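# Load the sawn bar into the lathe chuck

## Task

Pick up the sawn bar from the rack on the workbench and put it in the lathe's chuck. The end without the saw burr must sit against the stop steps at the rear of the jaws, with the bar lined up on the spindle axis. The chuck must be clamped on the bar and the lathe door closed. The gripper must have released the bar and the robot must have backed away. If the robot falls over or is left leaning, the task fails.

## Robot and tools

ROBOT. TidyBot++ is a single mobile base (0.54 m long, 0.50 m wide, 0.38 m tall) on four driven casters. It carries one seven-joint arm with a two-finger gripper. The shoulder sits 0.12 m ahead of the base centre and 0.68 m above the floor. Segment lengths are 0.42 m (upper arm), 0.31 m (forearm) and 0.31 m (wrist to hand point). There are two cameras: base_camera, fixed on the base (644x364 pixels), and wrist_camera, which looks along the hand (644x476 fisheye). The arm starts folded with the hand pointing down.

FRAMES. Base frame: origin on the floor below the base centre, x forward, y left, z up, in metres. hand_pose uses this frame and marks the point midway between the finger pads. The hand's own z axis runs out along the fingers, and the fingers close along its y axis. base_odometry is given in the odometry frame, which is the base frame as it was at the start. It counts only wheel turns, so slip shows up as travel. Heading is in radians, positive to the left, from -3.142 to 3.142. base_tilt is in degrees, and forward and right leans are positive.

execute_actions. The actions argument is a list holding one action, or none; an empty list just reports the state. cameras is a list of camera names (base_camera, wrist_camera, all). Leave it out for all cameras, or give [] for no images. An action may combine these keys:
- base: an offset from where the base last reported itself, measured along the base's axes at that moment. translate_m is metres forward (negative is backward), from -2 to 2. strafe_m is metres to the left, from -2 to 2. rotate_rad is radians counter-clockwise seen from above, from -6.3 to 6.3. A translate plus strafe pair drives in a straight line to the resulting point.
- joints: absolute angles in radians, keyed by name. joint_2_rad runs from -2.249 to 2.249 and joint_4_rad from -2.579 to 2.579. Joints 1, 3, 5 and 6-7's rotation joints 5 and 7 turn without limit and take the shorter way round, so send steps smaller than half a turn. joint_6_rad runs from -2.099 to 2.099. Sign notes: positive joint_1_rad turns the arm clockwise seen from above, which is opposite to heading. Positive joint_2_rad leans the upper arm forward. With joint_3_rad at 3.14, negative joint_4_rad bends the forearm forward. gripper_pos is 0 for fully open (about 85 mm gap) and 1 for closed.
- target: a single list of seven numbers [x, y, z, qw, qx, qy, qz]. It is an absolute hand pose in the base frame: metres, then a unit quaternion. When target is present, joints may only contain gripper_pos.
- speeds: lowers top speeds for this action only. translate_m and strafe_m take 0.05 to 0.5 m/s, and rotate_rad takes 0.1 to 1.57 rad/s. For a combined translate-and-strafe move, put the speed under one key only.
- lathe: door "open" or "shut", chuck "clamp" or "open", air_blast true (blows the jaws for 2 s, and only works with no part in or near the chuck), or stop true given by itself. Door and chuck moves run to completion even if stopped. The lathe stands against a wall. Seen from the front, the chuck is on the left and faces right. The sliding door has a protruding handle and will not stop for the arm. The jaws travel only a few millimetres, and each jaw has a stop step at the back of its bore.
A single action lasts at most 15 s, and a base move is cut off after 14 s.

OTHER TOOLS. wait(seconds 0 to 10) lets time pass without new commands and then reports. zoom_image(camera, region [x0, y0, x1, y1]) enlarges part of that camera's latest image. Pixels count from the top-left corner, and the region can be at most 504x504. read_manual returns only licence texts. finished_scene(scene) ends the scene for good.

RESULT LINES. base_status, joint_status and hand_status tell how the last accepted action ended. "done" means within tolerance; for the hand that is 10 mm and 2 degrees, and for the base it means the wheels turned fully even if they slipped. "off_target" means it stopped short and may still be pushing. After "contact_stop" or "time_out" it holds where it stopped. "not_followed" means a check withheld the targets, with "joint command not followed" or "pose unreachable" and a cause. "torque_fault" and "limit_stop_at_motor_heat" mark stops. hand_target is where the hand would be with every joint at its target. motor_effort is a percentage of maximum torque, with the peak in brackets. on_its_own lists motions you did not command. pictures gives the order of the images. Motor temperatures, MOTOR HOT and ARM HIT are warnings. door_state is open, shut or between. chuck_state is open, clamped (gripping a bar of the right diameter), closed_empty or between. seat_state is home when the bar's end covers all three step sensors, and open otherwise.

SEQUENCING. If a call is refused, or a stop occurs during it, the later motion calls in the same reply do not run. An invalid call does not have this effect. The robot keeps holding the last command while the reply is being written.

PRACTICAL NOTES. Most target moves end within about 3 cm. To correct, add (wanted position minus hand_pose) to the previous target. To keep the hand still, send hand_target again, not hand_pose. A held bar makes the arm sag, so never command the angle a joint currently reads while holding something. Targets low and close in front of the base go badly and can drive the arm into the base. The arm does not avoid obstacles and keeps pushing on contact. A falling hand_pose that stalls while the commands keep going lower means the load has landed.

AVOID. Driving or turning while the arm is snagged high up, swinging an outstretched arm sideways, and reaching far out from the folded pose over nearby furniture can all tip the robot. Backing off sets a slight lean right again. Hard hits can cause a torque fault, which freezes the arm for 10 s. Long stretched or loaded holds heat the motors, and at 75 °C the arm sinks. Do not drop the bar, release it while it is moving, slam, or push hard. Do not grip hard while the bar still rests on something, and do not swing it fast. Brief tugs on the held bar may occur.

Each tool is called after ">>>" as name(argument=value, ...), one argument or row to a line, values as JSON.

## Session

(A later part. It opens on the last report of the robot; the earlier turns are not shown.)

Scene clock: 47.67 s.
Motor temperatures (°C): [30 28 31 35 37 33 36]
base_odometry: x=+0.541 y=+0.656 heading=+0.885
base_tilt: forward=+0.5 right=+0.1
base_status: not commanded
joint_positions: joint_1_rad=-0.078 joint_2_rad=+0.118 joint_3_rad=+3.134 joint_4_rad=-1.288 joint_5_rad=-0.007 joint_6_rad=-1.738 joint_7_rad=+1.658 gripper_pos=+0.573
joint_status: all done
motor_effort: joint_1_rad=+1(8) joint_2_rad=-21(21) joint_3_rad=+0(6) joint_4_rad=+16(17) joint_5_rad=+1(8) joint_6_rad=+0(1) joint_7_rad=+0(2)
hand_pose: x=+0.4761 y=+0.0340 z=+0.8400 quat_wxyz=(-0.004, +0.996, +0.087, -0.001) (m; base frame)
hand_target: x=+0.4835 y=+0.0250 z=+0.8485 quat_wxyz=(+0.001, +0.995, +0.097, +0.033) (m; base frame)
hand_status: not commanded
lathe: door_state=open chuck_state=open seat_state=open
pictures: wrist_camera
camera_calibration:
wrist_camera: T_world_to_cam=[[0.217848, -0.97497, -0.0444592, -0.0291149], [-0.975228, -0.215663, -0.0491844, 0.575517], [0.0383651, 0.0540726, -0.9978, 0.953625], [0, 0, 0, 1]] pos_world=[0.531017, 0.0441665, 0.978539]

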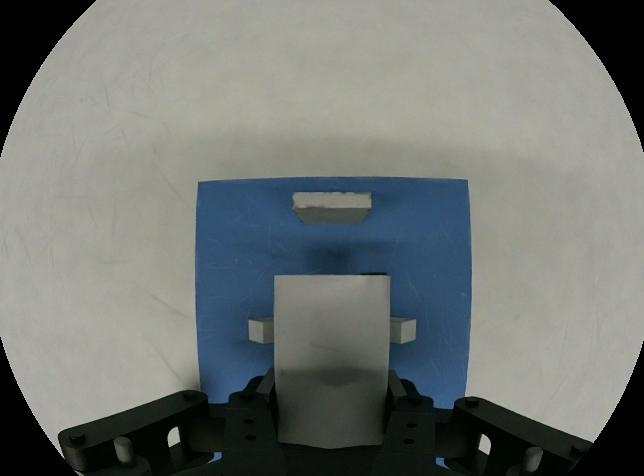

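>>> execute_actions(
  actions=[
    {"joints":{"gripper_pos":0.75}},
  ],
  cameras=[],
)

>>> execute_actions(
  actions=[
    {"joints":{"joint_1_rad":-0.08,"joint_2_rad":0.12,"joint_4_rad":-1.1,"joint_6_rad":-1.9,"gripper_pos":0.75}},
  ],
  cameras=["wrist_camera"],
)

Scene clock: 48.57 s.
Motor temperatures (°C): [30 28 31 35 37 33 36]
base_odometry: x=+0.541 y=+0.656 heading=+0.885
base_tilt: forward=+0.6 right=+0.2
base_status: not commanded
joint_positions: joint_1_rad=-0.078 joint_2_rad=+0.118 joint_3_rad=+3.135 joint_4_rad=-1.288 joint_5_rad=-0.007 joint_6_rad=-1.738 joint_7_rad=+1.658 gripper_pos=+0.573
joint_status: gripper_pos off_target (ended at +0.573, target +0.750)
motor_effort: joint_1_rad=+3(4) joint_2_rad=-20(21) joint_3_rad=+2(2) joint_4_rad=+15(16) joint_5_rad=+4(4) joint_6_rad=+0(0) joint_7_rad=-1(1)
hand_pose: x=+0.4761 y=+0.0337 z=+0.8400 quat_wxyz=(-0.004, +0.996, +0.086, -0.001) (m; base frame)
hand_target: x=+0.4835 y=+0.0250 z=+0.8485 quat_wxyz=(+0.001, +0.995, +0.097, +0.033) (m; base frame)
hand_status: not commanded
lathe: door_state=open chuck_state=open seat_state=open
pictures: none
No camera images: "cameras" was empty.

Scene clock: 49.73 s.
Motor temperatures (°C): [30 28 31 35 37 33 36]
base_odometry: x=+0.541 y=+0.656 heading=+0.885
base_tilt: forward=+0.5 right=+0.1
base_status: not commanded
joint_positions: joint_1_rad=-0.078 joint_2_rad=+0.124 joint_3_rad=+3.135 joint_4_rad=-1.119 joint_5_rad=-0.007 joint_6_rad=-1.851 joint_7_rad=+1.658 gripper_pos=+0.573
joint_status: gripper_pos off_target (ended at +0.573, target +0.750); the others done
motor_effort: joint_1_rad=+1(3) joint_2_rad=-23(26) joint_3_rad=+0(2) joint_4_rad=+18(20) joint_5_rad=+0(4) joint_6_rad=+1(3) joint_7_rad=+0(1)
hand_pose: x=+0.4818 y=+0.0341 z=+0.8898 quat_wxyz=(-0.004, +0.996, +0.087, +0.024) (m; base frame)
hand_target: x=+0.4701 y=+0.0294 z=+0.8963 quat_wxyz=(+0.000, +0.994, +0.104, +0.011) (m; base frame)
hand_status: not commanded
lathe: door_state=open chuck_state=open seat_state=open
pictures: wrist_camera
camera_calibration:
wrist_camera: T_world_to_cam=[[0.219919, -0.974802, -0.0373849, -0.0353277], [-0.971445, -0.215341, -0.099609, 0.626566], [0.0890484, 0.0582233, -0.994324, 0.975468], [0, 0, 0, 1]] pos_world=[0.52958, 0.0436931, 1.03102]

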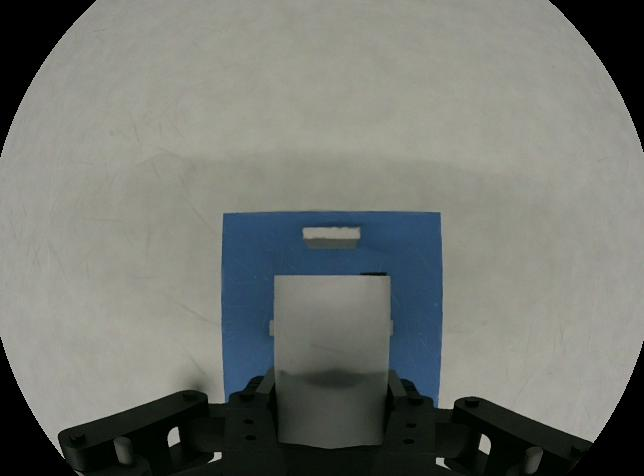

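>>> execute_actions(
  actions=[
    {"base":{"translate_m":-0.4},"joints":{"joint_2_rad":0.15,"joint_4_rad":-1.0,"joint_6_rad":-1.98,"gripper_pos":1.0}},
  ],
  cameras=["wrist_camera"],
)

>>> execute_actions(
  actions=[
    {"base":{"translate_m":-1.35,"strafe_m":-0.5,"rotate_rad":3.14},"speeds":{"rotate_rad":1.0},"joints":{"joint_1_rad":0.0,"joint_2_rad":-0.24,"joint_3_rad":3.1416,"joint_4_rad":-2.1,"joint_5_rad":0.0,"joint_6_rad":0.295,"joint_7_rad":0.0,"gripper_pos":1.0}},
  ],
)

Scene clock: 52.87 s.
Motor temperatures (°C): [29 28 31 35 37 33 36]
base_odometry: x=+0.288 y=+0.346 heading=+0.885
base_tilt: forward=+0.5 right=+0.2
base_status: done
joint_positions: joint_1_rad=-0.078 joint_2_rad=+0.166 joint_3_rad=+3.136 joint_4_rad=-1.017 joint_5_rad=-0.007 joint_6_rad=-1.941 joint_7_rad=+1.658 gripper_pos=+0.573
joint_status: gripper_pos off_target (ended at +0.573, target +1.000); the others done
motor_effort: joint_1_rad=+1(5) joint_2_rad=-24(29) joint_3_rad=+0(3) joint_4_rad=+17(19) joint_5_rad=+1(4) joint_6_rad=+0(2) joint_7_rad=+0(2)
hand_pose: x=+0.4833 y=+0.0338 z=+0.9043 quat_wxyz=(-0.004, +0.996, +0.087, +0.009) (m; base frame)
hand_target: x=+0.4712 y=+0.0295 z=+0.9150 quat_wxyz=(+0.000, +0.995, +0.104, +0.006) (m; base frame)
hand_status: not commanded
lathe: door_state=open chuck_state=open seat_state=open
pictures: wrist_camera
camera_calibration:
wrist_camera: T_world_to_cam=[[0.218423, -0.974971, -0.0415079, -0.0309345], [-0.974121, -0.215304, -0.0687919, 0.602796], [0.0581333, 0.0554595, -0.996767, 1.00703], [0, 0, 0, 1]] pos_world=[0.535411, 0.0437752, 1.04395]

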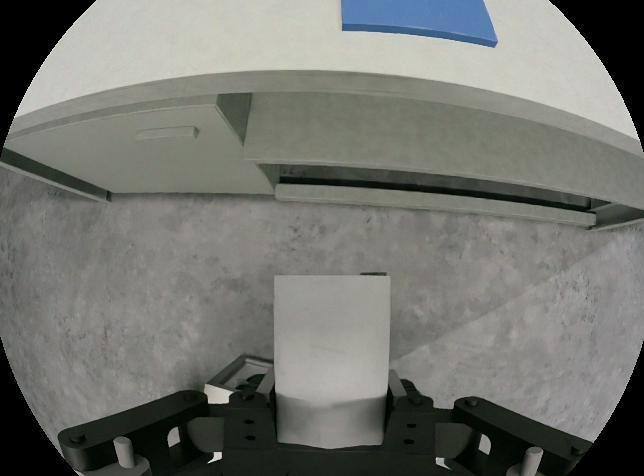

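Scene clock: 57.63 s.
Motor temperatures (°C): [29 28 31 35 37 33 36]
base_odometry: x=-0.180 y=-1.016 heading=-2.257
base_tilt: forward=+0.5 right=+0.1
base_status: done
joint_positions: joint_1_rad=-0.016 joint_2_rad=-0.186 joint_3_rad=+3.136 joint_4_rad=-2.110 joint_5_rad=-0.007 joint_6_rad=+0.218 joint_7_rad=+0.046 gripper_pos=+0.573
joint_status: joint_2_rad off_target (ended at -0.186, target -0.240); gripper_pos off_target (ended at +0.573, target +1.000); the others done
motor_effort: joint_1_rad=+1(4) joint_2_rad=-18(30) joint_3_rad=+0(3) joint_4_rad=+25(26) joint_5_rad=+1(3) joint_6_rad=+12(13) joint_7_rad=+0(2)
hand_pose: x=+0.6444 y=+0.0125 z=+0.9443 quat_wxyz=(-0.460, +0.549, -0.517, +0.470) (m; base frame)
hand_target: x=+0.6316 y=+0.0013 z=+1.0026 quat_wxyz=(-0.501, +0.499, -0.499, +0.501) (m; base frame)
hand_status: not commanded
lathe: door_state=open chuck_state=open seat_state=open
pictures: base_camera, wrist_camera
camera_calibration:
wrist_camera: T_world_to_cam=[[-0.0968982, -0.0884625, -0.991355, 1.00379], [0.0190626, 0.995695, -0.090713, 0.12348], [0.995112, -0.0276877, -0.0947947, -0.415827], [0, 0, 0, 1]] pos_world=[0.508706, -0.0456636, 0.966897]

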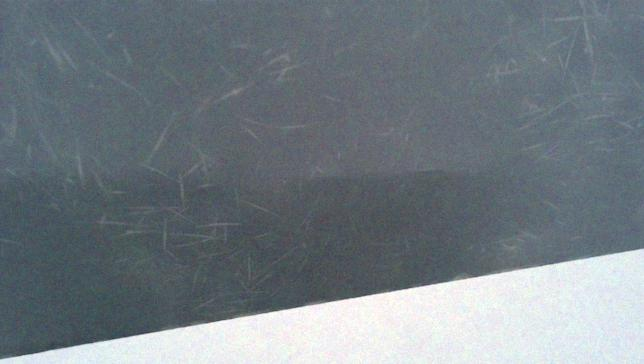

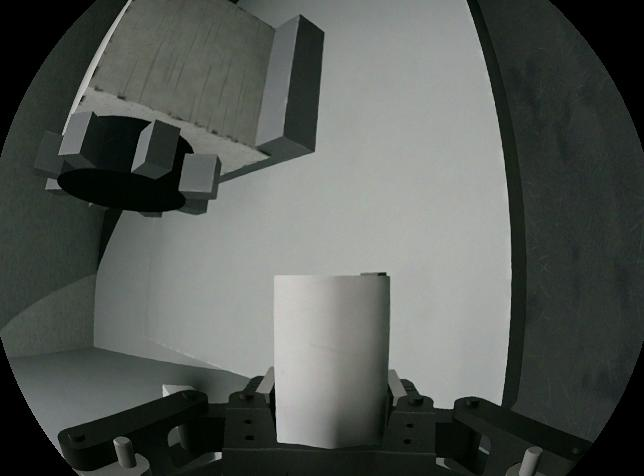

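>>> execute_actions(
  actions=[
    {"base":{"translate_m":-0.3}},
  ],
  cameras=[],
)

>>> execute_actions(
  actions=[
    {"base":{"rotate_rad":0.121},"joints":{"joint_1_rad":-0.5,"joint_2_rad":-0.29,"joint_6_rad":0.38,"joint_7_rad":-0.05}},
  ],
)

Scene clock: 59.80 s.
Motor temperatures (°C): [29 28 31 35 37 33 36]
base_odometry: x=+0.011 y=-0.784 heading=-2.257
base_tilt: forward=+0.5 right=+0.1
base_status: done
joint_positions: joint_1_rad=-0.015 joint_2_rad=-0.204 joint_3_rad=+3.136 joint_4_rad=-2.115 joint_5_rad=-0.007 joint_6_rad=+0.221 joint_7_rad=+0.045 gripper_pos=+0.573
joint_status: not commanded
motor_effort: joint_1_rad=+1(2) joint_2_rad=-18(23) joint_3_rad=+0(1) joint_4_rad=+26(27) joint_5_rad=+1(2) joint_6_rad=+12(12) joint_7_rad=+0(2)
hand_pose: x=+0.6388 y=+0.0120 z=+0.9517 quat_wxyz=(-0.464, +0.544, -0.513, +0.474) (m; base frame)
hand_target: x=+0.6316 y=+0.0013 z=+1.0026 quat_wxyz=(-0.501, +0.499, -0.499, +0.501) (m; base frame)
hand_status: not commanded
lathe: door_state=open chuck_state=open seat_state=open
pictures: none
No camera images: "cameras" was empty.

Scene clock: 61.50 s.
Motor temperatures (°C): [29 28 31 35 37 33 36]
base_odometry: x=+0.011 y=-0.783 heading=-2.135
base_tilt: forward=+0.5 right=+0.1
base_status: done
joint_positions: joint_1_rad=-0.482 joint_2_rad=-0.234 joint_3_rad=+3.140 joint_4_rad=-2.115 joint_5_rad=-0.007 joint_6_rad=+0.300 joint_7_rad=-0.004 gripper_pos=+0.573
joint_status: joint_2_rad off_target (ended at -0.234, target -0.290); the others done
motor_effort: joint_1_rad=+1(3) joint_2_rad=-17(18) joint_3_rad=+0(3) joint_4_rad=+25(26) joint_5_rad=+1(2) joint_6_rad=+12(13) joint_7_rad=+1(1)
hand_pose: x=+0.5727 y=+0.2396 z=+0.9915 quat_wxyz=(-0.603, +0.606, -0.371, +0.361) (m; base frame)
hand_target: x=+0.5513 y=+0.2377 z=+1.0542 quat_wxyz=(-0.659, +0.555, -0.348, +0.369) (m; base frame)
hand_status: not commanded
lathe: door_state=open chuck_state=open seat_state=open
pictures: base_camera, wrist_camera
camera_calibration:
wrist_camera: T_world_to_cam=[[0.0398007, -0.0205401, -0.998997, 0.97682], [-0.418138, 0.907697, -0.0353218, 0.11956], [0.907511, 0.419124, 0.0275383, -0.511886], [0, 0, 0, 1]] pos_world=[0.475657, 0.126084, 0.99416]

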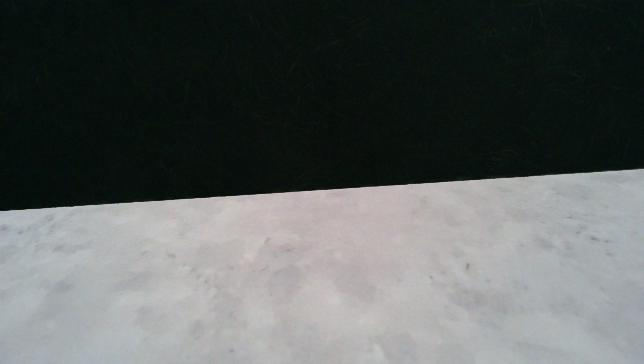

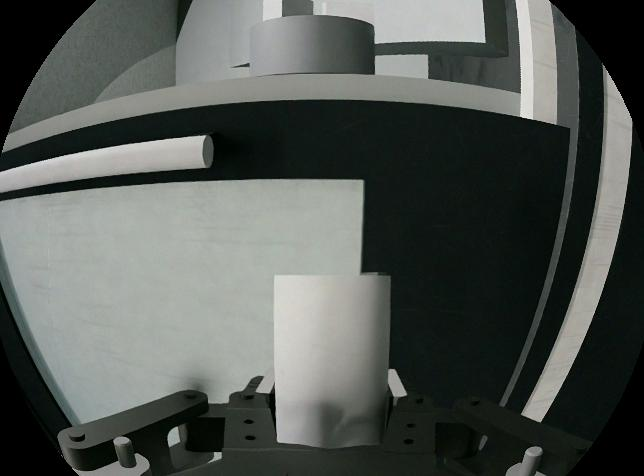

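>>> execute_actions(
  actions=[
    {"base":{"strafe_m":-0.38,"rotate_rad":-0.012}},
  ],
)

>>> zoom_image(
  camera="wrist_camera",
  region=[180, 60, 440, 280],
)

Scene clock: 64.10 s.
Motor temperatures (°C): [29 28 31 35 37 33 36]
base_odometry: x=-0.310 y=-0.580 heading=-2.147
base_tilt: forward=+0.6 right=+0.2
base_status: done
joint_positions: joint_1_rad=-0.489 joint_2_rad=-0.243 joint_3_rad=+3.143 joint_4_rad=-2.116 joint_5_rad=-0.007 joint_6_rad=+0.303 joint_7_rad=-0.005 gripper_pos=+0.573
joint_status: not commanded
motor_effort: joint_1_rad=+1(4) joint_2_rad=-16(20) joint_3_rad=+0(4) joint_4_rad=+26(27) joint_5_rad=+1(2) joint_6_rad=+12(13) joint_7_rad=+1(1)
hand_pose: x=+0.5695 y=+0.2397 z=+0.9972 quat_wxyz=(-0.608, +0.603, -0.368, +0.362) (m; base frame)
hand_target: x=+0.5513 y=+0.2377 z=+1.0542 quat_wxyz=(-0.659, +0.555, -0.348, +0.369) (m; base frame)
hand_status: not commanded
lathe: door_state=open chuck_state=open seat_state=open
pictures: base_camera, wrist_camera
camera_calibration:
wrist_camera: T_world_to_cam=[[0.050005, -0.0131817, -0.998662, 0.974685], [-0.421098, 0.906413, -0.0330493, 0.117994], [0.905636, 0.422187, 0.0397744, -0.521029], [0, 0, 0, 1]] pos_world=[0.472811, 0.125868, 0.998004]

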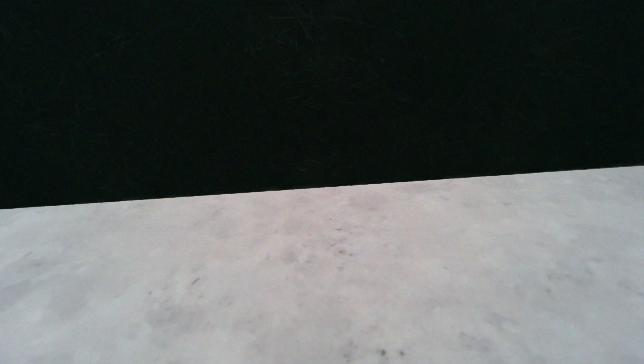

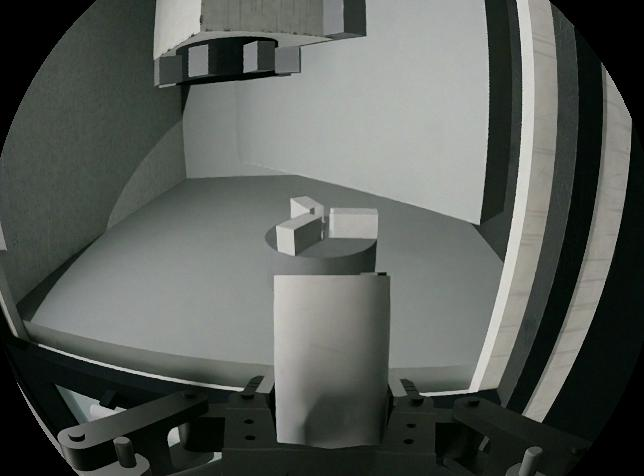

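Scaled by 1.938.

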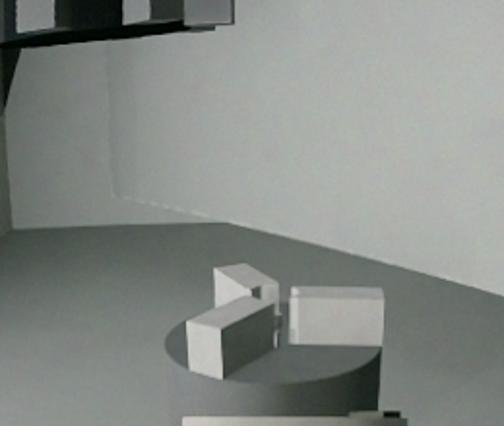

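>>> execute_actions(
  actions=[
    {"base":{"translate_m":0.2},"joints":{"joint_1_rad":-0.65,"joint_2_rad":-0.3,"joint_6_rad":0.33}},
  ],
  cameras=["wrist_camera"],
)

>>> zoom_image(
  camera="wrist_camera",
  region=[240, 100, 420, 280],
)

Scene clock: 66.63 s.
Motor temperatures (°C): [29 28 31 35 37 33 36]
base_odometry: x=-0.420 y=-0.748 heading=-2.147
base_tilt: forward=+0.6 right=+0.2
base_status: done
joint_positions: joint_1_rad=-0.634 joint_2_rad=-0.254 joint_3_rad=+3.142 joint_4_rad=-2.116 joint_5_rad=-0.007 joint_6_rad=+0.304 joint_7_rad=-0.005 gripper_pos=+0.573
joint_status: joint_2_rad off_target (ended at -0.254, target -0.300); the others done
motor_effort: joint_1_rad=+1(3) joint_2_rad=-15(20) joint_3_rad=+0(3) joint_4_rad=+26(27) joint_5_rad=+1(2) joint_6_rad=+12(13) joint_7_rad=+0(1)
hand_pose: x=+0.5268 y=+0.3007 z=+1.0027 quat_wxyz=(-0.636, +0.625, -0.321, +0.318) (m; base frame)
hand_target: x=+0.5095 y=+0.2985 z=+1.0437 quat_wxyz=(-0.673, +0.593, -0.313, +0.313) (m; base frame)
hand_status: not commanded
lathe: door_state=open chuck_state=open seat_state=open
pictures: wrist_camera
camera_calibration:
wrist_camera: T_world_to_cam=[[0.0603454, 0.000697203, -0.998177, 0.973062], [-0.548289, 0.835655, -0.0325634, 0.132762], [0.834109, 0.549254, 0.0508102, -0.519976], [0, 0, 0, 1]] pos_world=[0.447789, 0.173978, 1.00203]

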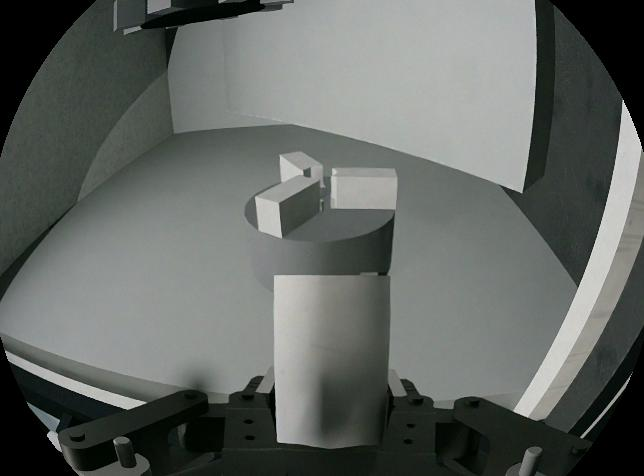

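Scaled by 2.800.

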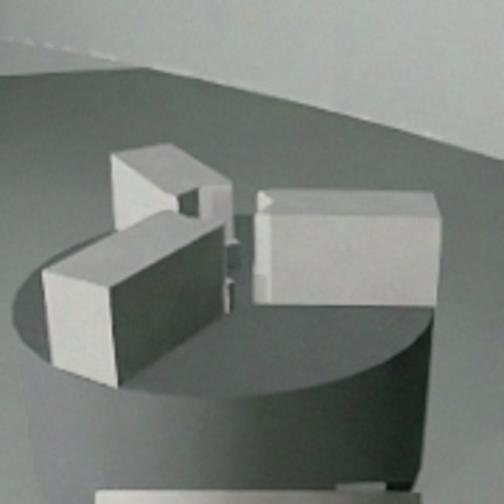

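>>> execute_actions(
  actions=[
    {"base":{"translate_m":-0.35},"joints":{"joint_1_rad":-0.2}},
  ],
  cameras=[],
)

>>> execute_actions(
  actions=[
    {"base":{"translate_m":-1.0,"rotate_rad":3.032},"speeds":{"rotate_rad":1.2},"joints":{"joint_1_rad":-0.08,"joint_2_rad":0.12,"joint_4_rad":-1.0,"joint_6_rad":-1.98,"joint_7_rad":1.7}},
  ],
)

Scene clock: 70.97 s.
Motor temperatures (°C): [29 28 31 35 37 33 36]
base_odometry: x=-0.229 y=-0.454 heading=-2.147
base_tilt: forward=+0.6 right=+0.1
base_status: done
joint_positions: joint_1_rad=-0.219 joint_2_rad=-0.271 joint_3_rad=+3.144 joint_4_rad=-2.118 joint_5_rad=-0.007 joint_6_rad=+0.304 joint_7_rad=-0.005 gripper_pos=+0.573
joint_status: all done
motor_effort: joint_1_rad=+2(4) joint_2_rad=-15(20) joint_3_rad=+1(5) joint_4_rad=+26(27) joint_5_rad=+1(3) joint_6_rad=+12(13) joint_7_rad=+0(1)
hand_pose: x=+0.6083 y=+0.1081 z=+1.0102 quat_wxyz=(-0.561, +0.540, -0.441, +0.446) (m; base frame)
hand_target: x=+0.6004 y=+0.0990 z=+1.0437 quat_wxyz=(-0.586, +0.508, -0.437, +0.455) (m; base frame)
hand_status: not commanded
lathe: door_state=open chuck_state=open seat_state=open
pictures: none
No camera images: "cameras" was empty.

Scene clock: 75.23 s.
Motor temperatures (°C): [29 28 31 35 37 33 36]
base_odometry: x=+0.315 y=+0.384 heading=+0.885
base_tilt: forward=+0.5 right=+0.2
base_status: done
joint_positions: joint_1_rad=-0.090 joint_2_rad=+0.134 joint_3_rad=+3.140 joint_4_rad=-1.020 joint_5_rad=-0.007 joint_6_rad=-1.930 joint_7_rad=+1.655 gripper_pos=+0.573
joint_status: all done
motor_effort: joint_1_rad=+1(4) joint_2_rad=-23(26) joint_3_rad=+0(3) joint_4_rad=+17(27) joint_5_rad=+1(3) joint_6_rad=+1(13) joint_7_rad=-1(2)
hand_pose: x=+0.4786 y=+0.0362 z=+0.9153 quat_wxyz=(-0.003, +0.996, +0.089, +0.028) (m; base frame)
hand_target: x=+0.4640 y=+0.0290 z=+0.9255 quat_wxyz=(+0.001, +0.994, +0.104, +0.021) (m; base frame)
hand_status: not commanded
lathe: door_state=open chuck_state=open seat_state=open
pictures: base_camera, wrist_camera
camera_calibration:
wrist_camera: T_world_to_cam=[[0.224285, -0.973878, -0.0354552, -0.0355234], [-0.969643, -0.219377, -0.108012, 0.633426], [0.0974123, 0.0586044, -0.993517, 0.99615], [0, 0, 0, 1]] pos_world=[0.525127, 0.045985, 1.05685]

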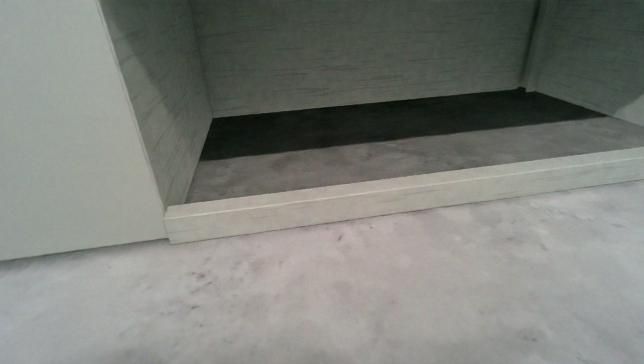

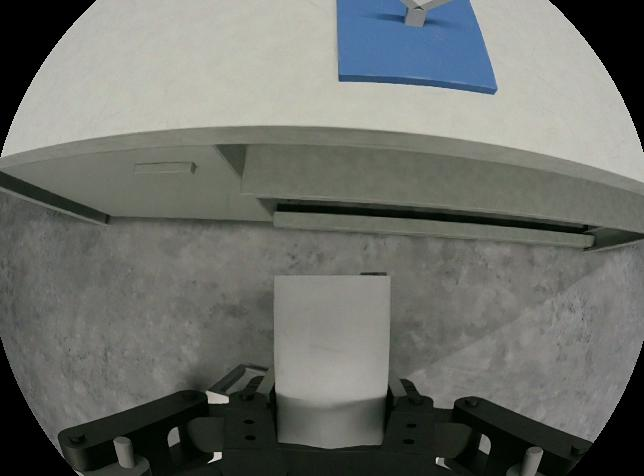

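>>> execute_actions(
  actions=[
    {"base":{"translate_m":0.352},"joints":{"joint_1_rad":-0.062}},
  ],
  cameras=[],
)

>>> execute_actions(
  actions=[
    {"joints":{"joint_2_rad":0.1,"joint_4_rad":-1.19,"joint_6_rad":-1.82}},
  ],
  cameras=["wrist_camera"],
)

Scene clock: 77.97 s.
Motor temperatures (°C): [29 28 31 35 37 33 36]
base_odometry: x=+0.538 y=+0.657 heading=+0.886
base_tilt: forward=+0.5 right=+0.2
base_status: done
joint_positions: joint_1_rad=-0.076 joint_2_rad=+0.148 joint_3_rad=+3.140 joint_4_rad=-1.018 joint_5_rad=-0.007 joint_6_rad=-1.938 joint_7_rad=+1.655 gripper_pos=+0.573
joint_status: all done
motor_effort: joint_1_rad=+1(3) joint_2_rad=-24(28) joint_3_rad=+0(1) joint_4_rad=+17(19) joint_5_rad=+0(2) joint_6_rad=+0(2) joint_7_rad=+0(1)
hand_pose: x=+0.4803 y=+0.0310 z=+0.9106 quat_wxyz=(-0.003, +0.996, +0.082, +0.018) (m; base frame)
hand_target: x=+0.4645 y=+0.0228 z=+0.9255 quat_wxyz=(+0.001, +0.995, +0.095, +0.021) (m; base frame)
hand_status: not commanded
lathe: door_state=open chuck_state=open seat_state=open
pictures: none
No camera images: "cameras" was empty.

Scene clock: 79.13 s.
Motor temperatures (°C): [29 28 31 35 37 33 36]
base_odometry: x=+0.538 y=+0.657 heading=+0.886
base_tilt: forward=+0.5 right=+0.2
base_status: not commanded
joint_positions: joint_1_rad=-0.076 joint_2_rad=+0.148 joint_3_rad=+3.140 joint_4_rad=-1.190 joint_5_rad=-0.007 joint_6_rad=-1.866 joint_7_rad=+1.655 gripper_pos=+0.573
joint_status: joint_2_rad off_target (ended at +0.148, target +0.100); the others done
motor_effort: joint_1_rad=+1(1) joint_2_rad=-24(26) joint_3_rad=+0(1) joint_4_rad=+17(19) joint_5_rad=+1(2) joint_6_rad=-1(1) joint_7_rad=+0(1)
hand_pose: x=+0.4663 y=+0.0300 z=+0.8597 quat_wxyz=(-0.003, +0.996, +0.081, -0.031) (m; base frame)
hand_target: x=+0.4721 y=+0.0233 z=+0.8764 quat_wxyz=(+0.001, +0.995, +0.095, +0.016) (m; base frame)
hand_status: not commanded
lathe: door_state=open chuck_state=open seat_state=open
pictures: wrist_camera
camera_calibration:
wrist_camera: T_world_to_cam=[[0.204841, -0.977443, -0.0514327, -0.0178202], [-0.978575, -0.205626, 0.0103984, 0.516086], [-0.0207398, 0.0482007, -0.998622, 1.00229], [0, 0, 0, 1]] pos_world=[0.529467, 0.0403913, 0.994623]

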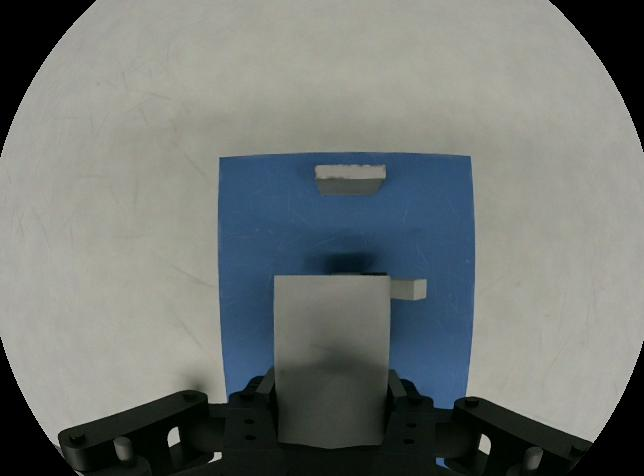

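>>> execute_actions(
  actions=[
    {"joints":{"joint_1_rad":-0.038,"joint_2_rad":0.07,"joint_4_rad":-1.2,"joint_6_rad":-1.76}},
  ],
  cameras=["wrist_camera"],
)

Scene clock: 81.00 s.
Motor temperatures (°C): [29 28 31 35 37 33 36]
base_odometry: x=+0.538 y=+0.657 heading=+0.886
base_tilt: forward=+0.5 right=+0.1
base_status: not commanded
joint_positions: joint_1_rad=-0.053 joint_2_rad=+0.120 joint_3_rad=+3.140 joint_4_rad=-1.201 joint_5_rad=-0.007 joint_6_rad=-1.803 joint_7_rad=+1.655 gripper_pos=+0.573
joint_status: joint_2_rad off_target (ended at +0.120, target +0.070); the others done
motor_effort: joint_1_rad=+1(2) joint_2_rad=-23(26) joint_3_rad=+0(1) joint_4_rad=+18(20) joint_5_rad=+0(2) joint_6_rad=+0(1) joint_7_rad=-1(1)
hand_pose: x=+0.4785 y=+0.0229 z=+0.8659 quat_wxyz=(-0.003, +0.997, +0.070, +0.008) (m; base frame)
hand_target: x=+0.4830 y=+0.0152 z=+0.8853 quat_wxyz=(+0.003, +0.995, +0.083, +0.056) (m; base frame)
hand_status: not commanded
lathe: door_state=open chuck_state=open seat_state=open
pictures: wrist_camera
camera_calibration:
wrist_camera: T_world_to_cam=[[0.186163, -0.981659, -0.0410883, -0.0268681], [-0.980714, -0.183125, -0.0683011, 0.59511], [0.0595241, 0.053011, -0.996818, 0.969041], [0, 0, 0, 1]] pos_world=[0.530953, 0.0312341, 1.0055]

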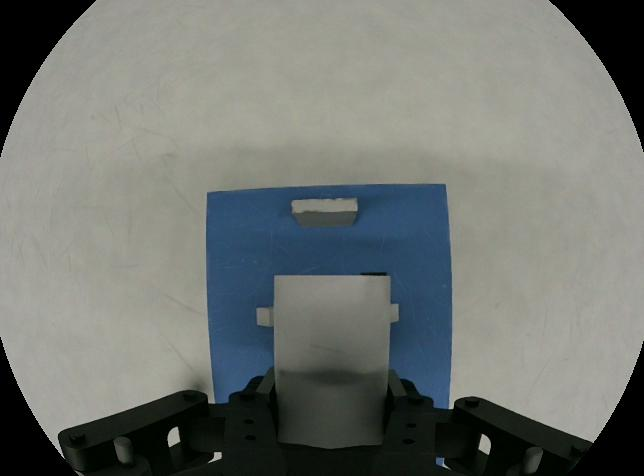

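>>> execute_actions(
  actions=[
    {"joints":{"joint_1_rad":-0.044,"joint_2_rad":0.068,"joint_4_rad":-1.285,"joint_6_rad":-1.69,"joint_7_rad":1.735}},
  ],
  cameras=["wrist_camera"],
)

Scene clock: 82.47 s.
Motor temperatures (°C): [29 28 31 35 37 33 36]
base_odometry: x=+0.538 y=+0.657 heading=+0.886
base_tilt: forward=+0.6 right=+0.2
base_status: not commanded
joint_positions: joint_1_rad=-0.053 joint_2_rad=+0.112 joint_3_rad=+3.140 joint_4_rad=-1.288 joint_5_rad=-0.007 joint_6_rad=-1.740 joint_7_rad=+1.690 gripper_pos=+0.573
joint_status: joint_2_rad off_target (ended at +0.112, target +0.068); the others done
motor_effort: joint_1_rad=+1(4) joint_2_rad=-23(25) joint_3_rad=+0(2) joint_4_rad=+18(20) joint_5_rad=+1(3) joint_6_rad=+0(1) joint_7_rad=+0(2)
hand_pose: x=+0.4757 y=+0.0228 z=+0.8421 quat_wxyz=(-0.003, +0.996, +0.087, +0.001) (m; base frame)
hand_target: x=+0.4848 y=+0.0175 z=+0.8597 quat_wxyz=(+0.003, +0.993, +0.104, +0.049) (m; base frame)
hand_status: not commanded
lathe: door_state=open chuck_state=open seat_state=open
pictures: wrist_camera
camera_calibration:
wrist_camera: T_world_to_cam=[[0.219314, -0.974703, -0.0430869, -0.0416932], [-0.974714, -0.21695, -0.0535211, 0.576212], [0.0428194, 0.0537353, -0.997637, 0.954074], [0, 0, 0, 1]] pos_world=[0.529933, 0.0331035, 0.980862]

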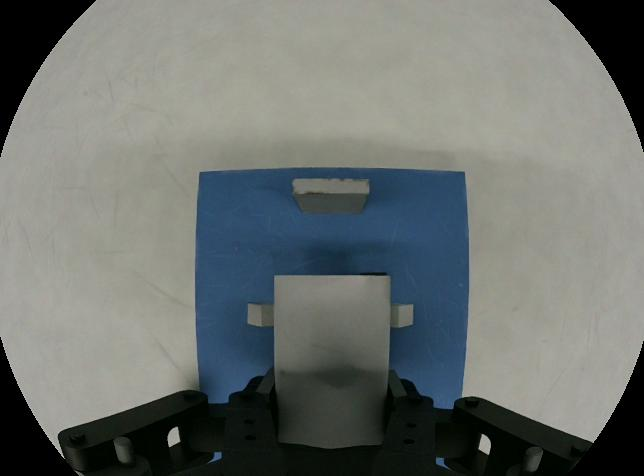

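>>> execute_actions(
  actions=[
    {"joints":{"joint_2_rad":0.068,"joint_4_rad":-1.302,"joint_6_rad":-1.675,"gripper_pos":0.65}},
  ],
  cameras=[],
)

>>> execute_actions(
  actions=[
    {"joints":{"gripper_pos":0.3}},
  ],
  cameras=["wrist_camera"],
)

Scene clock: 83.43 s.
Motor temperatures (°C): [29 28 31 35 37 33 36]
base_odometry: x=+0.538 y=+0.657 heading=+0.886
base_tilt: forward=+0.5 right=+0.2
base_status: not commanded
joint_positions: joint_1_rad=-0.053 joint_2_rad=+0.105 joint_3_rad=+3.140 joint_4_rad=-1.295 joint_5_rad=-0.007 joint_6_rad=-1.729 joint_7_rad=+1.690 gripper_pos=+0.573
joint_status: gripper_pos off_target (ended at +0.573, target +0.650); the others done
motor_effort: joint_1_rad=+2(2) joint_2_rad=-22(23) joint_3_rad=+0(1) joint_4_rad=+17(19) joint_5_rad=+2(2) joint_6_rad=+1(2) joint_7_rad=-1(1)
hand_pose: x=+0.4759 y=+0.0228 z=+0.8422 quat_wxyz=(-0.003, +0.996, +0.087, +0.006) (m; base frame)
hand_target: x=+0.4852 y=+0.0175 z=+0.8544 quat_wxyz=(+0.003, +0.993, +0.104, +0.048) (m; base frame)
hand_status: not commanded
lathe: door_state=open chuck_state=open seat_state=open
pictures: none
No camera images: "cameras" was empty.

Scene clock: 84.17 s.
Motor temperatures (°C): [29 28 31 35 37 33 36]
base_odometry: x=+0.538 y=+0.657 heading=+0.886
base_tilt: forward=+0.5 right=+0.2
base_status: not commanded
joint_positions: joint_1_rad=-0.053 joint_2_rad=+0.103 joint_3_rad=+3.140 joint_4_rad=-1.296 joint_5_rad=-0.007 joint_6_rad=-1.724 joint_7_rad=+1.691 gripper_pos=+0.300
joint_status: all done
motor_effort: joint_1_rad=+1(2) joint_2_rad=-20(22) joint_3_rad=+0(1) joint_4_rad=+16(18) joint_5_rad=+1(2) joint_6_rad=+0(1) joint_7_rad=+0(1)
hand_pose: x=+0.4769 y=+0.0229 z=+0.8430 quat_wxyz=(-0.003, +0.996, +0.088, +0.009) (m; base frame)
hand_target: x=+0.4852 y=+0.0175 z=+0.8544 quat_wxyz=(+0.003, +0.993, +0.104, +0.048) (m; base frame)
hand_status: not commanded
lathe: door_state=open chuck_state=open seat_state=open
pictures: wrist_camera
camera_calibration:
wrist_camera: T_world_to_cam=[[0.220333, -0.974594, -0.0402614, -0.0447248], [-0.973596, -0.217206, -0.0702287, 0.591049], [0.0596994, 0.054672, -0.996718, 0.946076], [0, 0, 0, 1]] pos_world=[0.528817, 0.0330671, 0.982679]

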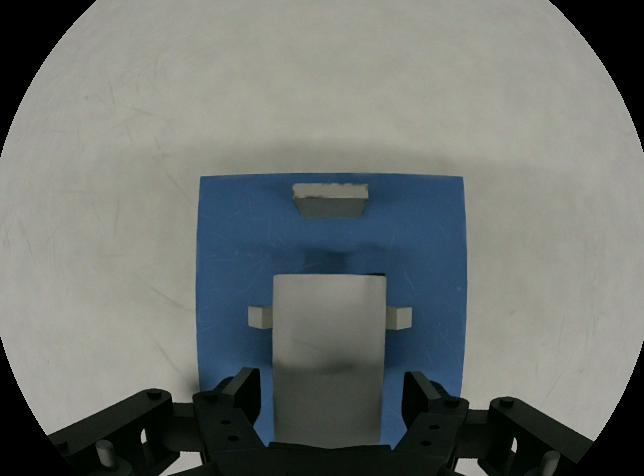

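>>> execute_actions(
  actions=[
    {"joints":{"gripper_pos":0.0}},
  ],
  cameras=[],
)

>>> execute_actions(
  actions=[
    {"joints":{"joint_2_rad":0.16,"joint_4_rad":-0.89,"joint_6_rad":-2.04}},
  ],
  cameras=[],
)

>>> execute_actions(
  actions=[
    {"joints":{"joint_7_rad":-1.41}},
  ],
  cameras=["wrist_camera"],
)

Scene clock: 85.33 s.
Motor temperatures (°C): [29 28 31 35 37 33 36]
base_odometry: x=+0.538 y=+0.657 heading=+0.886
base_tilt: forward=+0.5 right=+0.2
base_status: not commanded
joint_positions: joint_1_rad=-0.053 joint_2_rad=+0.103 joint_3_rad=+3.140 joint_4_rad=-1.296 joint_5_rad=-0.007 joint_6_rad=-1.724 joint_7_rad=+1.691 gripper_pos=+0.000
joint_status: all done
motor_effort: joint_1_rad=+1(2) joint_2_rad=-20(20) joint_3_rad=+0(0) joint_4_rad=+17(17) joint_5_rad=+1(2) joint_6_rad=+0(1) joint_7_rad=+0(2)
hand_pose: x=+0.4770 y=+0.0229 z=+0.8430 quat_wxyz=(-0.003, +0.996, +0.088, +0.009) (m; base frame)
hand_target: x=+0.4852 y=+0.0175 z=+0.8544 quat_wxyz=(+0.003, +0.993, +0.104, +0.048) (m; base frame)
hand_status: not commanded
lathe: door_state=open chuck_state=open seat_state=open
pictures: none
No camera images: "cameras" was empty.

Scene clock: 86.90 s.
Motor temperatures (°C): [29 28 31 35 37 33 36]
base_odometry: x=+0.538 y=+0.657 heading=+0.886
base_tilt: forward=+0.5 right=+0.2
base_status: not commanded
joint_positions: joint_1_rad=-0.053 joint_2_rad=+0.139 joint_3_rad=+3.140 joint_4_rad=-0.898 joint_5_rad=-0.007 joint_6_rad=-1.986 joint_7_rad=+1.691 gripper_pos=+0.000
joint_status: all done
motor_effort: joint_1_rad=+1(2) joint_2_rad=-20(22) joint_3_rad=+0(1) joint_4_rad=+15(18) joint_5_rad=+1(2) joint_6_rad=+1(2) joint_7_rad=-1(1)
hand_pose: x=+0.4839 y=+0.0231 z=+0.9493 quat_wxyz=(-0.001, +0.994, +0.088, +0.059) (m; base frame)
hand_target: x=+0.4744 y=+0.0170 z=+0.9427 quat_wxyz=(+0.002, +0.994, +0.104, +0.026) (m; base frame)
hand_status: not commanded
lathe: door_state=open chuck_state=open seat_state=open
pictures: none
No camera images: "cameras" was empty.

Scene clock: 90.30 s.
Motor temperatures (°C): [29 28 31 35 37 33 36]
base_odometry: x=+0.538 y=+0.657 heading=+0.886
base_tilt: forward=+0.5 right=+0.3
base_status: not commanded
joint_positions: joint_1_rad=-0.053 joint_2_rad=+0.139 joint_3_rad=+3.140 joint_4_rad=-0.898 joint_5_rad=-0.007 joint_6_rad=-1.990 joint_7_rad=-1.366 gripper_pos=+0.000
joint_status: all done
motor_effort: joint_1_rad=+1(2) joint_2_rad=-20(20) joint_3_rad=+0(1) joint_4_rad=+14(15) joint_5_rad=+1(2) joint_6_rad=+1(1) joint_7_rad=+1(2)
hand_pose: x=+0.4831 y=+0.0230 z=+0.9491 quat_wxyz=(-0.057, +0.130, -0.990, +0.001) (m; base frame)
hand_target: x=+0.4744 y=+0.0170 z=+0.9427 quat_wxyz=(-0.026, +0.102, -0.994, +0.002) (m; base frame)
hand_status: not commanded
lathe: door_state=open chuck_state=open seat_state=open
pictures: wrist_camera
camera_calibration:
wrist_camera: T_world_to_cam=[[-0.297758, 0.952819, -0.0589618, 0.18202], [0.951574, 0.301182, 0.0616181, -0.46252], [0.0764691, -0.0377592, -0.996357, 1.0451], [0, 0, 0, 1]] pos_world=[0.414402, 0.00533309, 1.08053]

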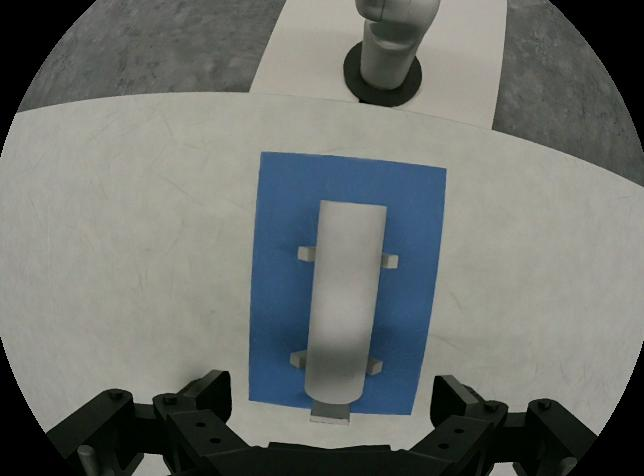

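>>> execute_actions(
  actions=[
    {"joints":{"joint_2_rad":0.13,"joint_4_rad":-1.12,"joint_6_rad":-1.82,"joint_7_rad":-1.50}},
  ],
  cameras=["wrist_camera"],
)

Scene clock: 91.93 s.
Motor temperatures (°C): [29 28 31 35 37 33 36]
base_odometry: x=+0.538 y=+0.657 heading=+0.886
base_tilt: forward=+0.5 right=+0.1
base_status: not commanded
joint_positions: joint_1_rad=-0.053 joint_2_rad=+0.139 joint_3_rad=+3.140 joint_4_rad=-1.108 joint_5_rad=-0.007 joint_6_rad=-1.871 joint_7_rad=-1.454 gripper_pos=+0.000
joint_status: all done
motor_effort: joint_1_rad=+1(2) joint_2_rad=-21(22) joint_3_rad=+0(1) joint_4_rad=+15(16) joint_5_rad=+2(2) joint_6_rad=+0(2) joint_7_rad=+0(2)
hand_pose: x=+0.4823 y=+0.0231 z=+0.8873 quat_wxyz=(-0.012, +0.087, -0.996, -0.003) (m; base frame)
hand_target: x=+0.4937 y=+0.0178 z=+0.8876 quat_wxyz=(-0.036, +0.057, -0.998, +0.000) (m; base frame)
hand_status: not commanded
lathe: door_state=open chuck_state=open seat_state=open
pictures: wrist_camera
camera_calibration:
wrist_camera: T_world_to_cam=[[-0.217077, 0.975561, -0.0340425, 0.116546], [0.975987, 0.216262, -0.026084, -0.389983], [-0.0180844, -0.0388873, -0.99908, 1.03167], [0, 0, 0, 1]] pos_world=[0.424575, 0.0107593, 1.02451]

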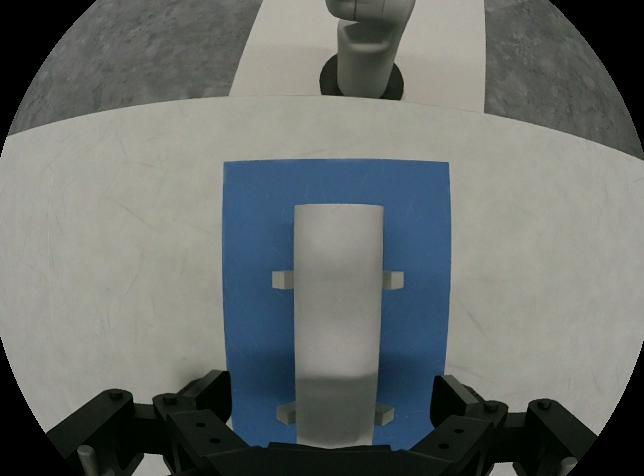

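>>> execute_actions(
  actions=[
    {"joints":{"joint_1_rad":-0.075,"joint_2_rad":0.105,"joint_4_rad":-1.275,"joint_6_rad":-1.69}},
  ],
  cameras=["wrist_camera"],
)

Scene clock: 93.17 s.
Motor temperatures (°C): [29 28 31 35 37 33 36]
base_odometry: x=+0.538 y=+0.657 heading=+0.886
base_tilt: forward=+0.5 right=+0.2
base_status: not commanded
joint_positions: joint_1_rad=-0.057 joint_2_rad=+0.139 joint_3_rad=+3.140 joint_4_rad=-1.263 joint_5_rad=-0.007 joint_6_rad=-1.744 joint_7_rad=-1.455 gripper_pos=+0.000
joint_status: all done
motor_effort: joint_1_rad=+1(2) joint_2_rad=-21(23) joint_3_rad=+0(1) joint_4_rad=+16(17) joint_5_rad=+1(2) joint_6_rad=+0(3) joint_7_rad=-1(1)
hand_pose: x=+0.4851 y=+0.0248 z=+0.8399 quat_wxyz=(+0.002, +0.088, -0.996, -0.003) (m; base frame)
hand_target: x=+0.4929 y=+0.0294 z=+0.8494 quat_wxyz=(-0.036, +0.073, -0.997, +0.000) (m; base frame)
hand_status: not commanded
lathe: door_state=open chuck_state=open seat_state=open
pictures: wrist_camera
camera_calibration:
wrist_camera: T_world_to_cam=[[-0.219757, 0.975119, -0.0291697, 0.111073], [0.974448, 0.217986, -0.0541541, -0.370084], [-0.0464481, -0.0403251, -0.998106, 0.997408], [0, 0, 0, 1]] pos_world=[0.431364, 0.0125845, 0.978718]

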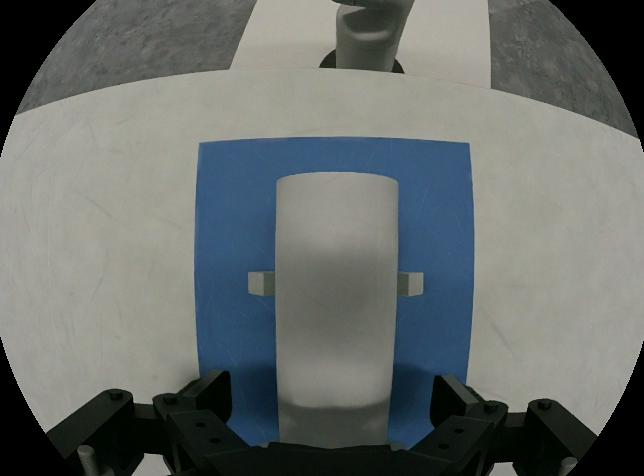

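>>> execute_actions(
  actions=[
    {"joints":{"gripper_pos":0.7}},
  ],
  cameras=[],
)

>>> execute_actions(
  actions=[
    {"joints":{"joint_1_rad":-0.065,"joint_2_rad":0.13,"joint_4_rad":-1.05,"joint_6_rad":-1.91,"gripper_pos":0.85}},
  ],
  cameras=["wrist_camera"],
)

Scene clock: 94.40 s.
Motor temperatures (°C): [29 28 31 35 37 33 36]
base_odometry: x=+0.538 y=+0.657 heading=+0.886
base_tilt: forward=+0.5 right=+0.3
base_status: not commanded
joint_positions: joint_1_rad=-0.059 joint_2_rad=+0.136 joint_3_rad=+3.140 joint_4_rad=-1.265 joint_5_rad=-0.008 joint_6_rad=-1.738 joint_7_rad=-1.455 gripper_pos=+0.574
joint_status: gripper_pos off_target (ended at +0.574, target +0.700)
motor_effort: joint_1_rad=+0(3) joint_2_rad=-21(23) joint_3_rad=+0(2) joint_4_rad=+16(18) joint_5_rad=-1(6) joint_6_rad=+1(1) joint_7_rad=+0(2)
hand_pose: x=+0.4858 y=+0.0261 z=+0.8405 quat_wxyz=(-0.001, +0.089, -0.996, -0.004) (m; base frame)
hand_target: x=+0.4929 y=+0.0294 z=+0.8494 quat_wxyz=(-0.036, +0.073, -0.997, +0.000) (m; base frame)
hand_status: not commanded
lathe: door_state=open chuck_state=open seat_state=open
pictures: none
No camera images: "cameras" was empty.

Scene clock: 95.63 s.
Motor temperatures (°C): [29 28 31 35 37 33 36]
base_odometry: x=+0.538 y=+0.657 heading=+0.886
base_tilt: forward=+0.6 right=+0.1
base_status: not commanded
joint_positions: joint_1_rad=-0.059 joint_2_rad=+0.138 joint_3_rad=+3.140 joint_4_rad=-1.069 joint_5_rad=-0.008 joint_6_rad=-1.860 joint_7_rad=-1.457 gripper_pos=+0.574
joint_status: gripper_pos off_target (ended at +0.574, target +0.850); the others done
motor_effort: joint_1_rad=+1(2) joint_2_rad=-23(27) joint_3_rad=+0(1) joint_4_rad=+17(20) joint_5_rad=+1(2) joint_6_rad=+1(2) joint_7_rad=+0(2)
hand_pose: x=+0.4929 y=+0.0265 z=+0.8998 quat_wxyz=(-0.037, +0.089, -0.995, -0.003) (m; base frame)
hand_target: x=+0.4794 y=+0.0248 z=+0.9079 quat_wxyz=(-0.026, +0.068, -0.997, +0.000) (m; base frame)
hand_status: not commanded
lathe: door_state=open chuck_state=open seat_state=open
pictures: wrist_camera
camera_calibration:
wrist_camera: T_world_to_cam=[[-0.21891, 0.9749, -0.0406077, 0.122786], [0.975229, 0.219958, 0.0233883, -0.445037], [0.0317332, -0.0344819, -0.998901, 1.01965], [0, 0, 0, 1]] pos_world=[0.428535, 0.0133445, 1.03393]

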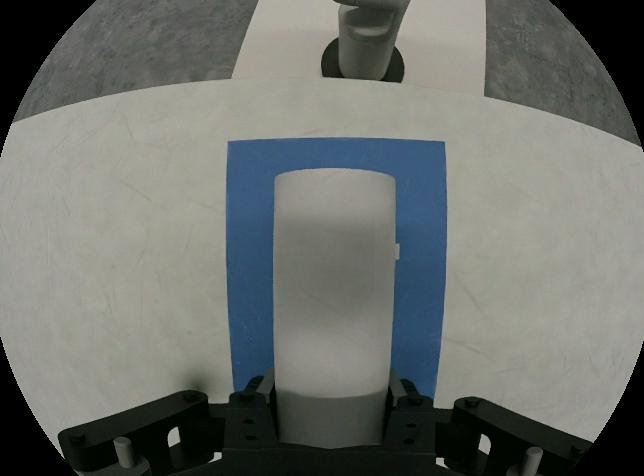

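>>> execute_actions(
  actions=[
    {"base":{"translate_m":-0.35},"joints":{"gripper_pos":1.0}},
  ],
  cameras=[],
)

>>> execute_actions(
  actions=[
    {"base":{"translate_m":-1.075,"strafe_m":-0.308,"rotate_rad":-3.033},"speeds":{"rotate_rad":1.2},"joints":{"joint_1_rad":0.0,"joint_2_rad":0.18,"joint_4_rad":-2.074,"joint_6_rad":1.235,"joint_7_rad":-3.14}},
  ],
)

Scene clock: 98.67 s.
Motor temperatures (°C): [29 28 31 35 37 33 36]
base_odometry: x=+0.317 y=+0.386 heading=+0.886
base_tilt: forward=+0.4 right=+0.2
base_status: done
joint_positions: joint_1_rad=-0.059 joint_2_rad=+0.147 joint_3_rad=+3.140 joint_4_rad=-1.067 joint_5_rad=-0.008 joint_6_rad=-1.874 joint_7_rad=-1.457 gripper_pos=+0.574
joint_status: gripper_pos off_target (ended at +0.574, target +1.000)
motor_effort: joint_1_rad=+1(3) joint_2_rad=-24(28) joint_3_rad=+0(2) joint_4_rad=+17(19) joint_5_rad=+1(2) joint_6_rad=+0(2) joint_7_rad=+0(2)
hand_pose: x=+0.4908 y=+0.0263 z=+0.8969 quat_wxyz=(-0.027, +0.089, -0.996, -0.003) (m; base frame)
hand_target: x=+0.4794 y=+0.0248 z=+0.9079 quat_wxyz=(-0.026, +0.068, -0.997, +0.000) (m; base frame)
hand_status: not commanded
lathe: door_state=open chuck_state=open seat_state=open
pictures: none
No camera images: "cameras" was empty.

Scene clock: 102.90 s.
Motor temperatures (°C): [29 28 31 35 37 33 36]
base_odometry: x=-0.124 y=-0.642 heading=-2.147
base_tilt: forward=+0.6 right=+0.1
base_status: done
joint_positions: joint_1_rad=-0.002 joint_2_rad=+0.205 joint_3_rad=+3.142 joint_4_rad=-2.080 joint_5_rad=-0.008 joint_6_rad=+1.158 joint_7_rad=-3.093 gripper_pos=+0.574
joint_status: all done
motor_effort: joint_1_rad=+1(5) joint_2_rad=-30(35) joint_3_rad=+0(3) joint_4_rad=+20(25) joint_5_rad=+1(3) joint_6_rad=+11(13) joint_7_rad=+0(2)
hand_pose: x=+0.7233 y=-0.0003 z=+1.0214 quat_wxyz=(-0.612, -0.371, -0.384, -0.583) (m; base frame)
hand_target: x=+0.7032 y=+0.0014 z=+1.0605 quat_wxyz=(-0.618, -0.345, -0.345, -0.617) (m; base frame)
hand_status: not commanded
lathe: door_state=open chuck_state=open seat_state=open
pictures: base_camera, wrist_camera
camera_calibration:
wrist_camera: T_world_to_cam=[[-0.393616, 0.0909942, 0.91476, -0.64545], [0.00179491, -0.995011, 0.0997493, -0.0408922], [0.919273, 0.0409048, 0.391489, -0.929206], [0, 0, 0, 1]] pos_world=[0.600208, 0.056053, 0.958285]

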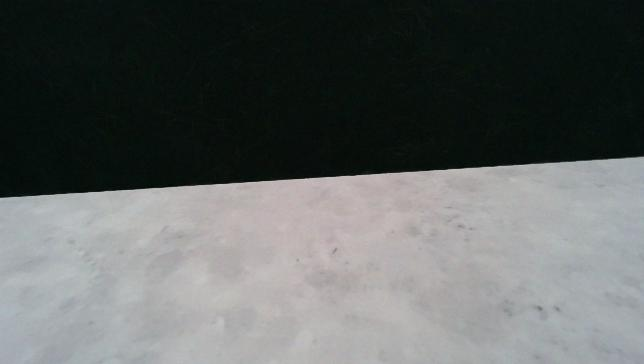

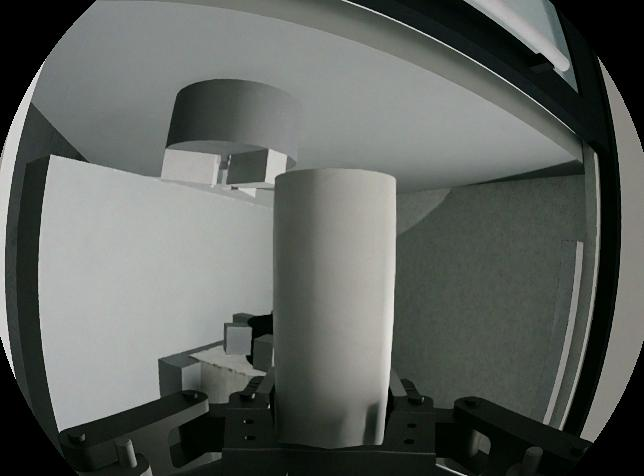

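>>> execute_actions(
  actions=[
    {"base":{"translate_m":0.4},"speeds":{"translate_m":0.3}},
  ],
)

>>> zoom_image(
  camera="wrist_camera",
  region=[220, 0, 440, 200],
)

Scene clock: 105.77 s.
Motor temperatures (°C): [29 28 31 35 37 33 36]
base_odometry: x=-0.342 y=-0.977 heading=-2.147
base_tilt: forward=+0.5 right=+0.2
base_status: done
joint_positions: joint_1_rad=-0.002 joint_2_rad=+0.209 joint_3_rad=+3.142 joint_4_rad=-2.084 joint_5_rad=-0.008 joint_6_rad=+1.164 joint_7_rad=-3.094 gripper_pos=+0.574
joint_status: not commanded
motor_effort: joint_1_rad=+1(2) joint_2_rad=-30(33) joint_3_rad=+0(1) joint_4_rad=+21(22) joint_5_rad=+0(2) joint_6_rad=+11(11) joint_7_rad=-1(2)
hand_pose: x=+0.7236 y=-0.0003 z=+1.0188 quat_wxyz=(-0.612, -0.372, -0.385, -0.583) (m; base frame)
hand_target: x=+0.7032 y=+0.0014 z=+1.0605 quat_wxyz=(-0.618, -0.345, -0.345, -0.617) (m; base frame)
hand_status: not commanded
lathe: door_state=open chuck_state=open seat_state=open
pictures: base_camera, wrist_camera
camera_calibration:
wrist_camera: T_world_to_cam=[[-0.391899, 0.0904317, 0.915553, -0.645038], [0.00221129, -0.995062, 0.0992315, -0.040415], [0.920006, 0.0409132, 0.389763, -0.927252], [0, 0, 0, 1]] pos_world=[0.600377, 0.0560533, 0.955986]

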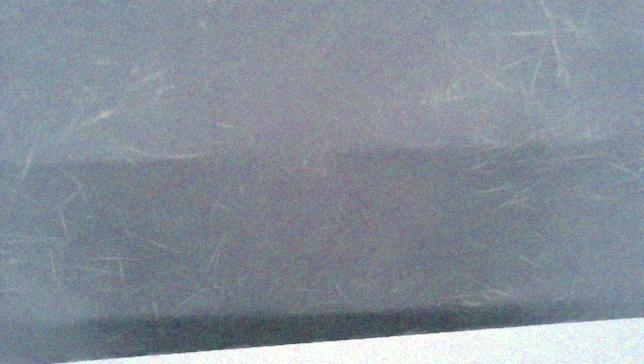

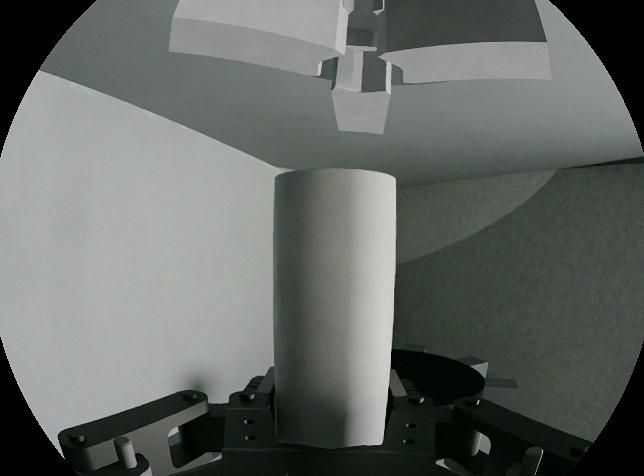

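Scaled by 2.291.

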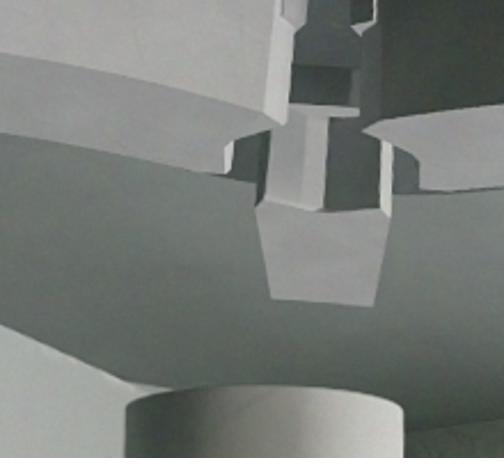

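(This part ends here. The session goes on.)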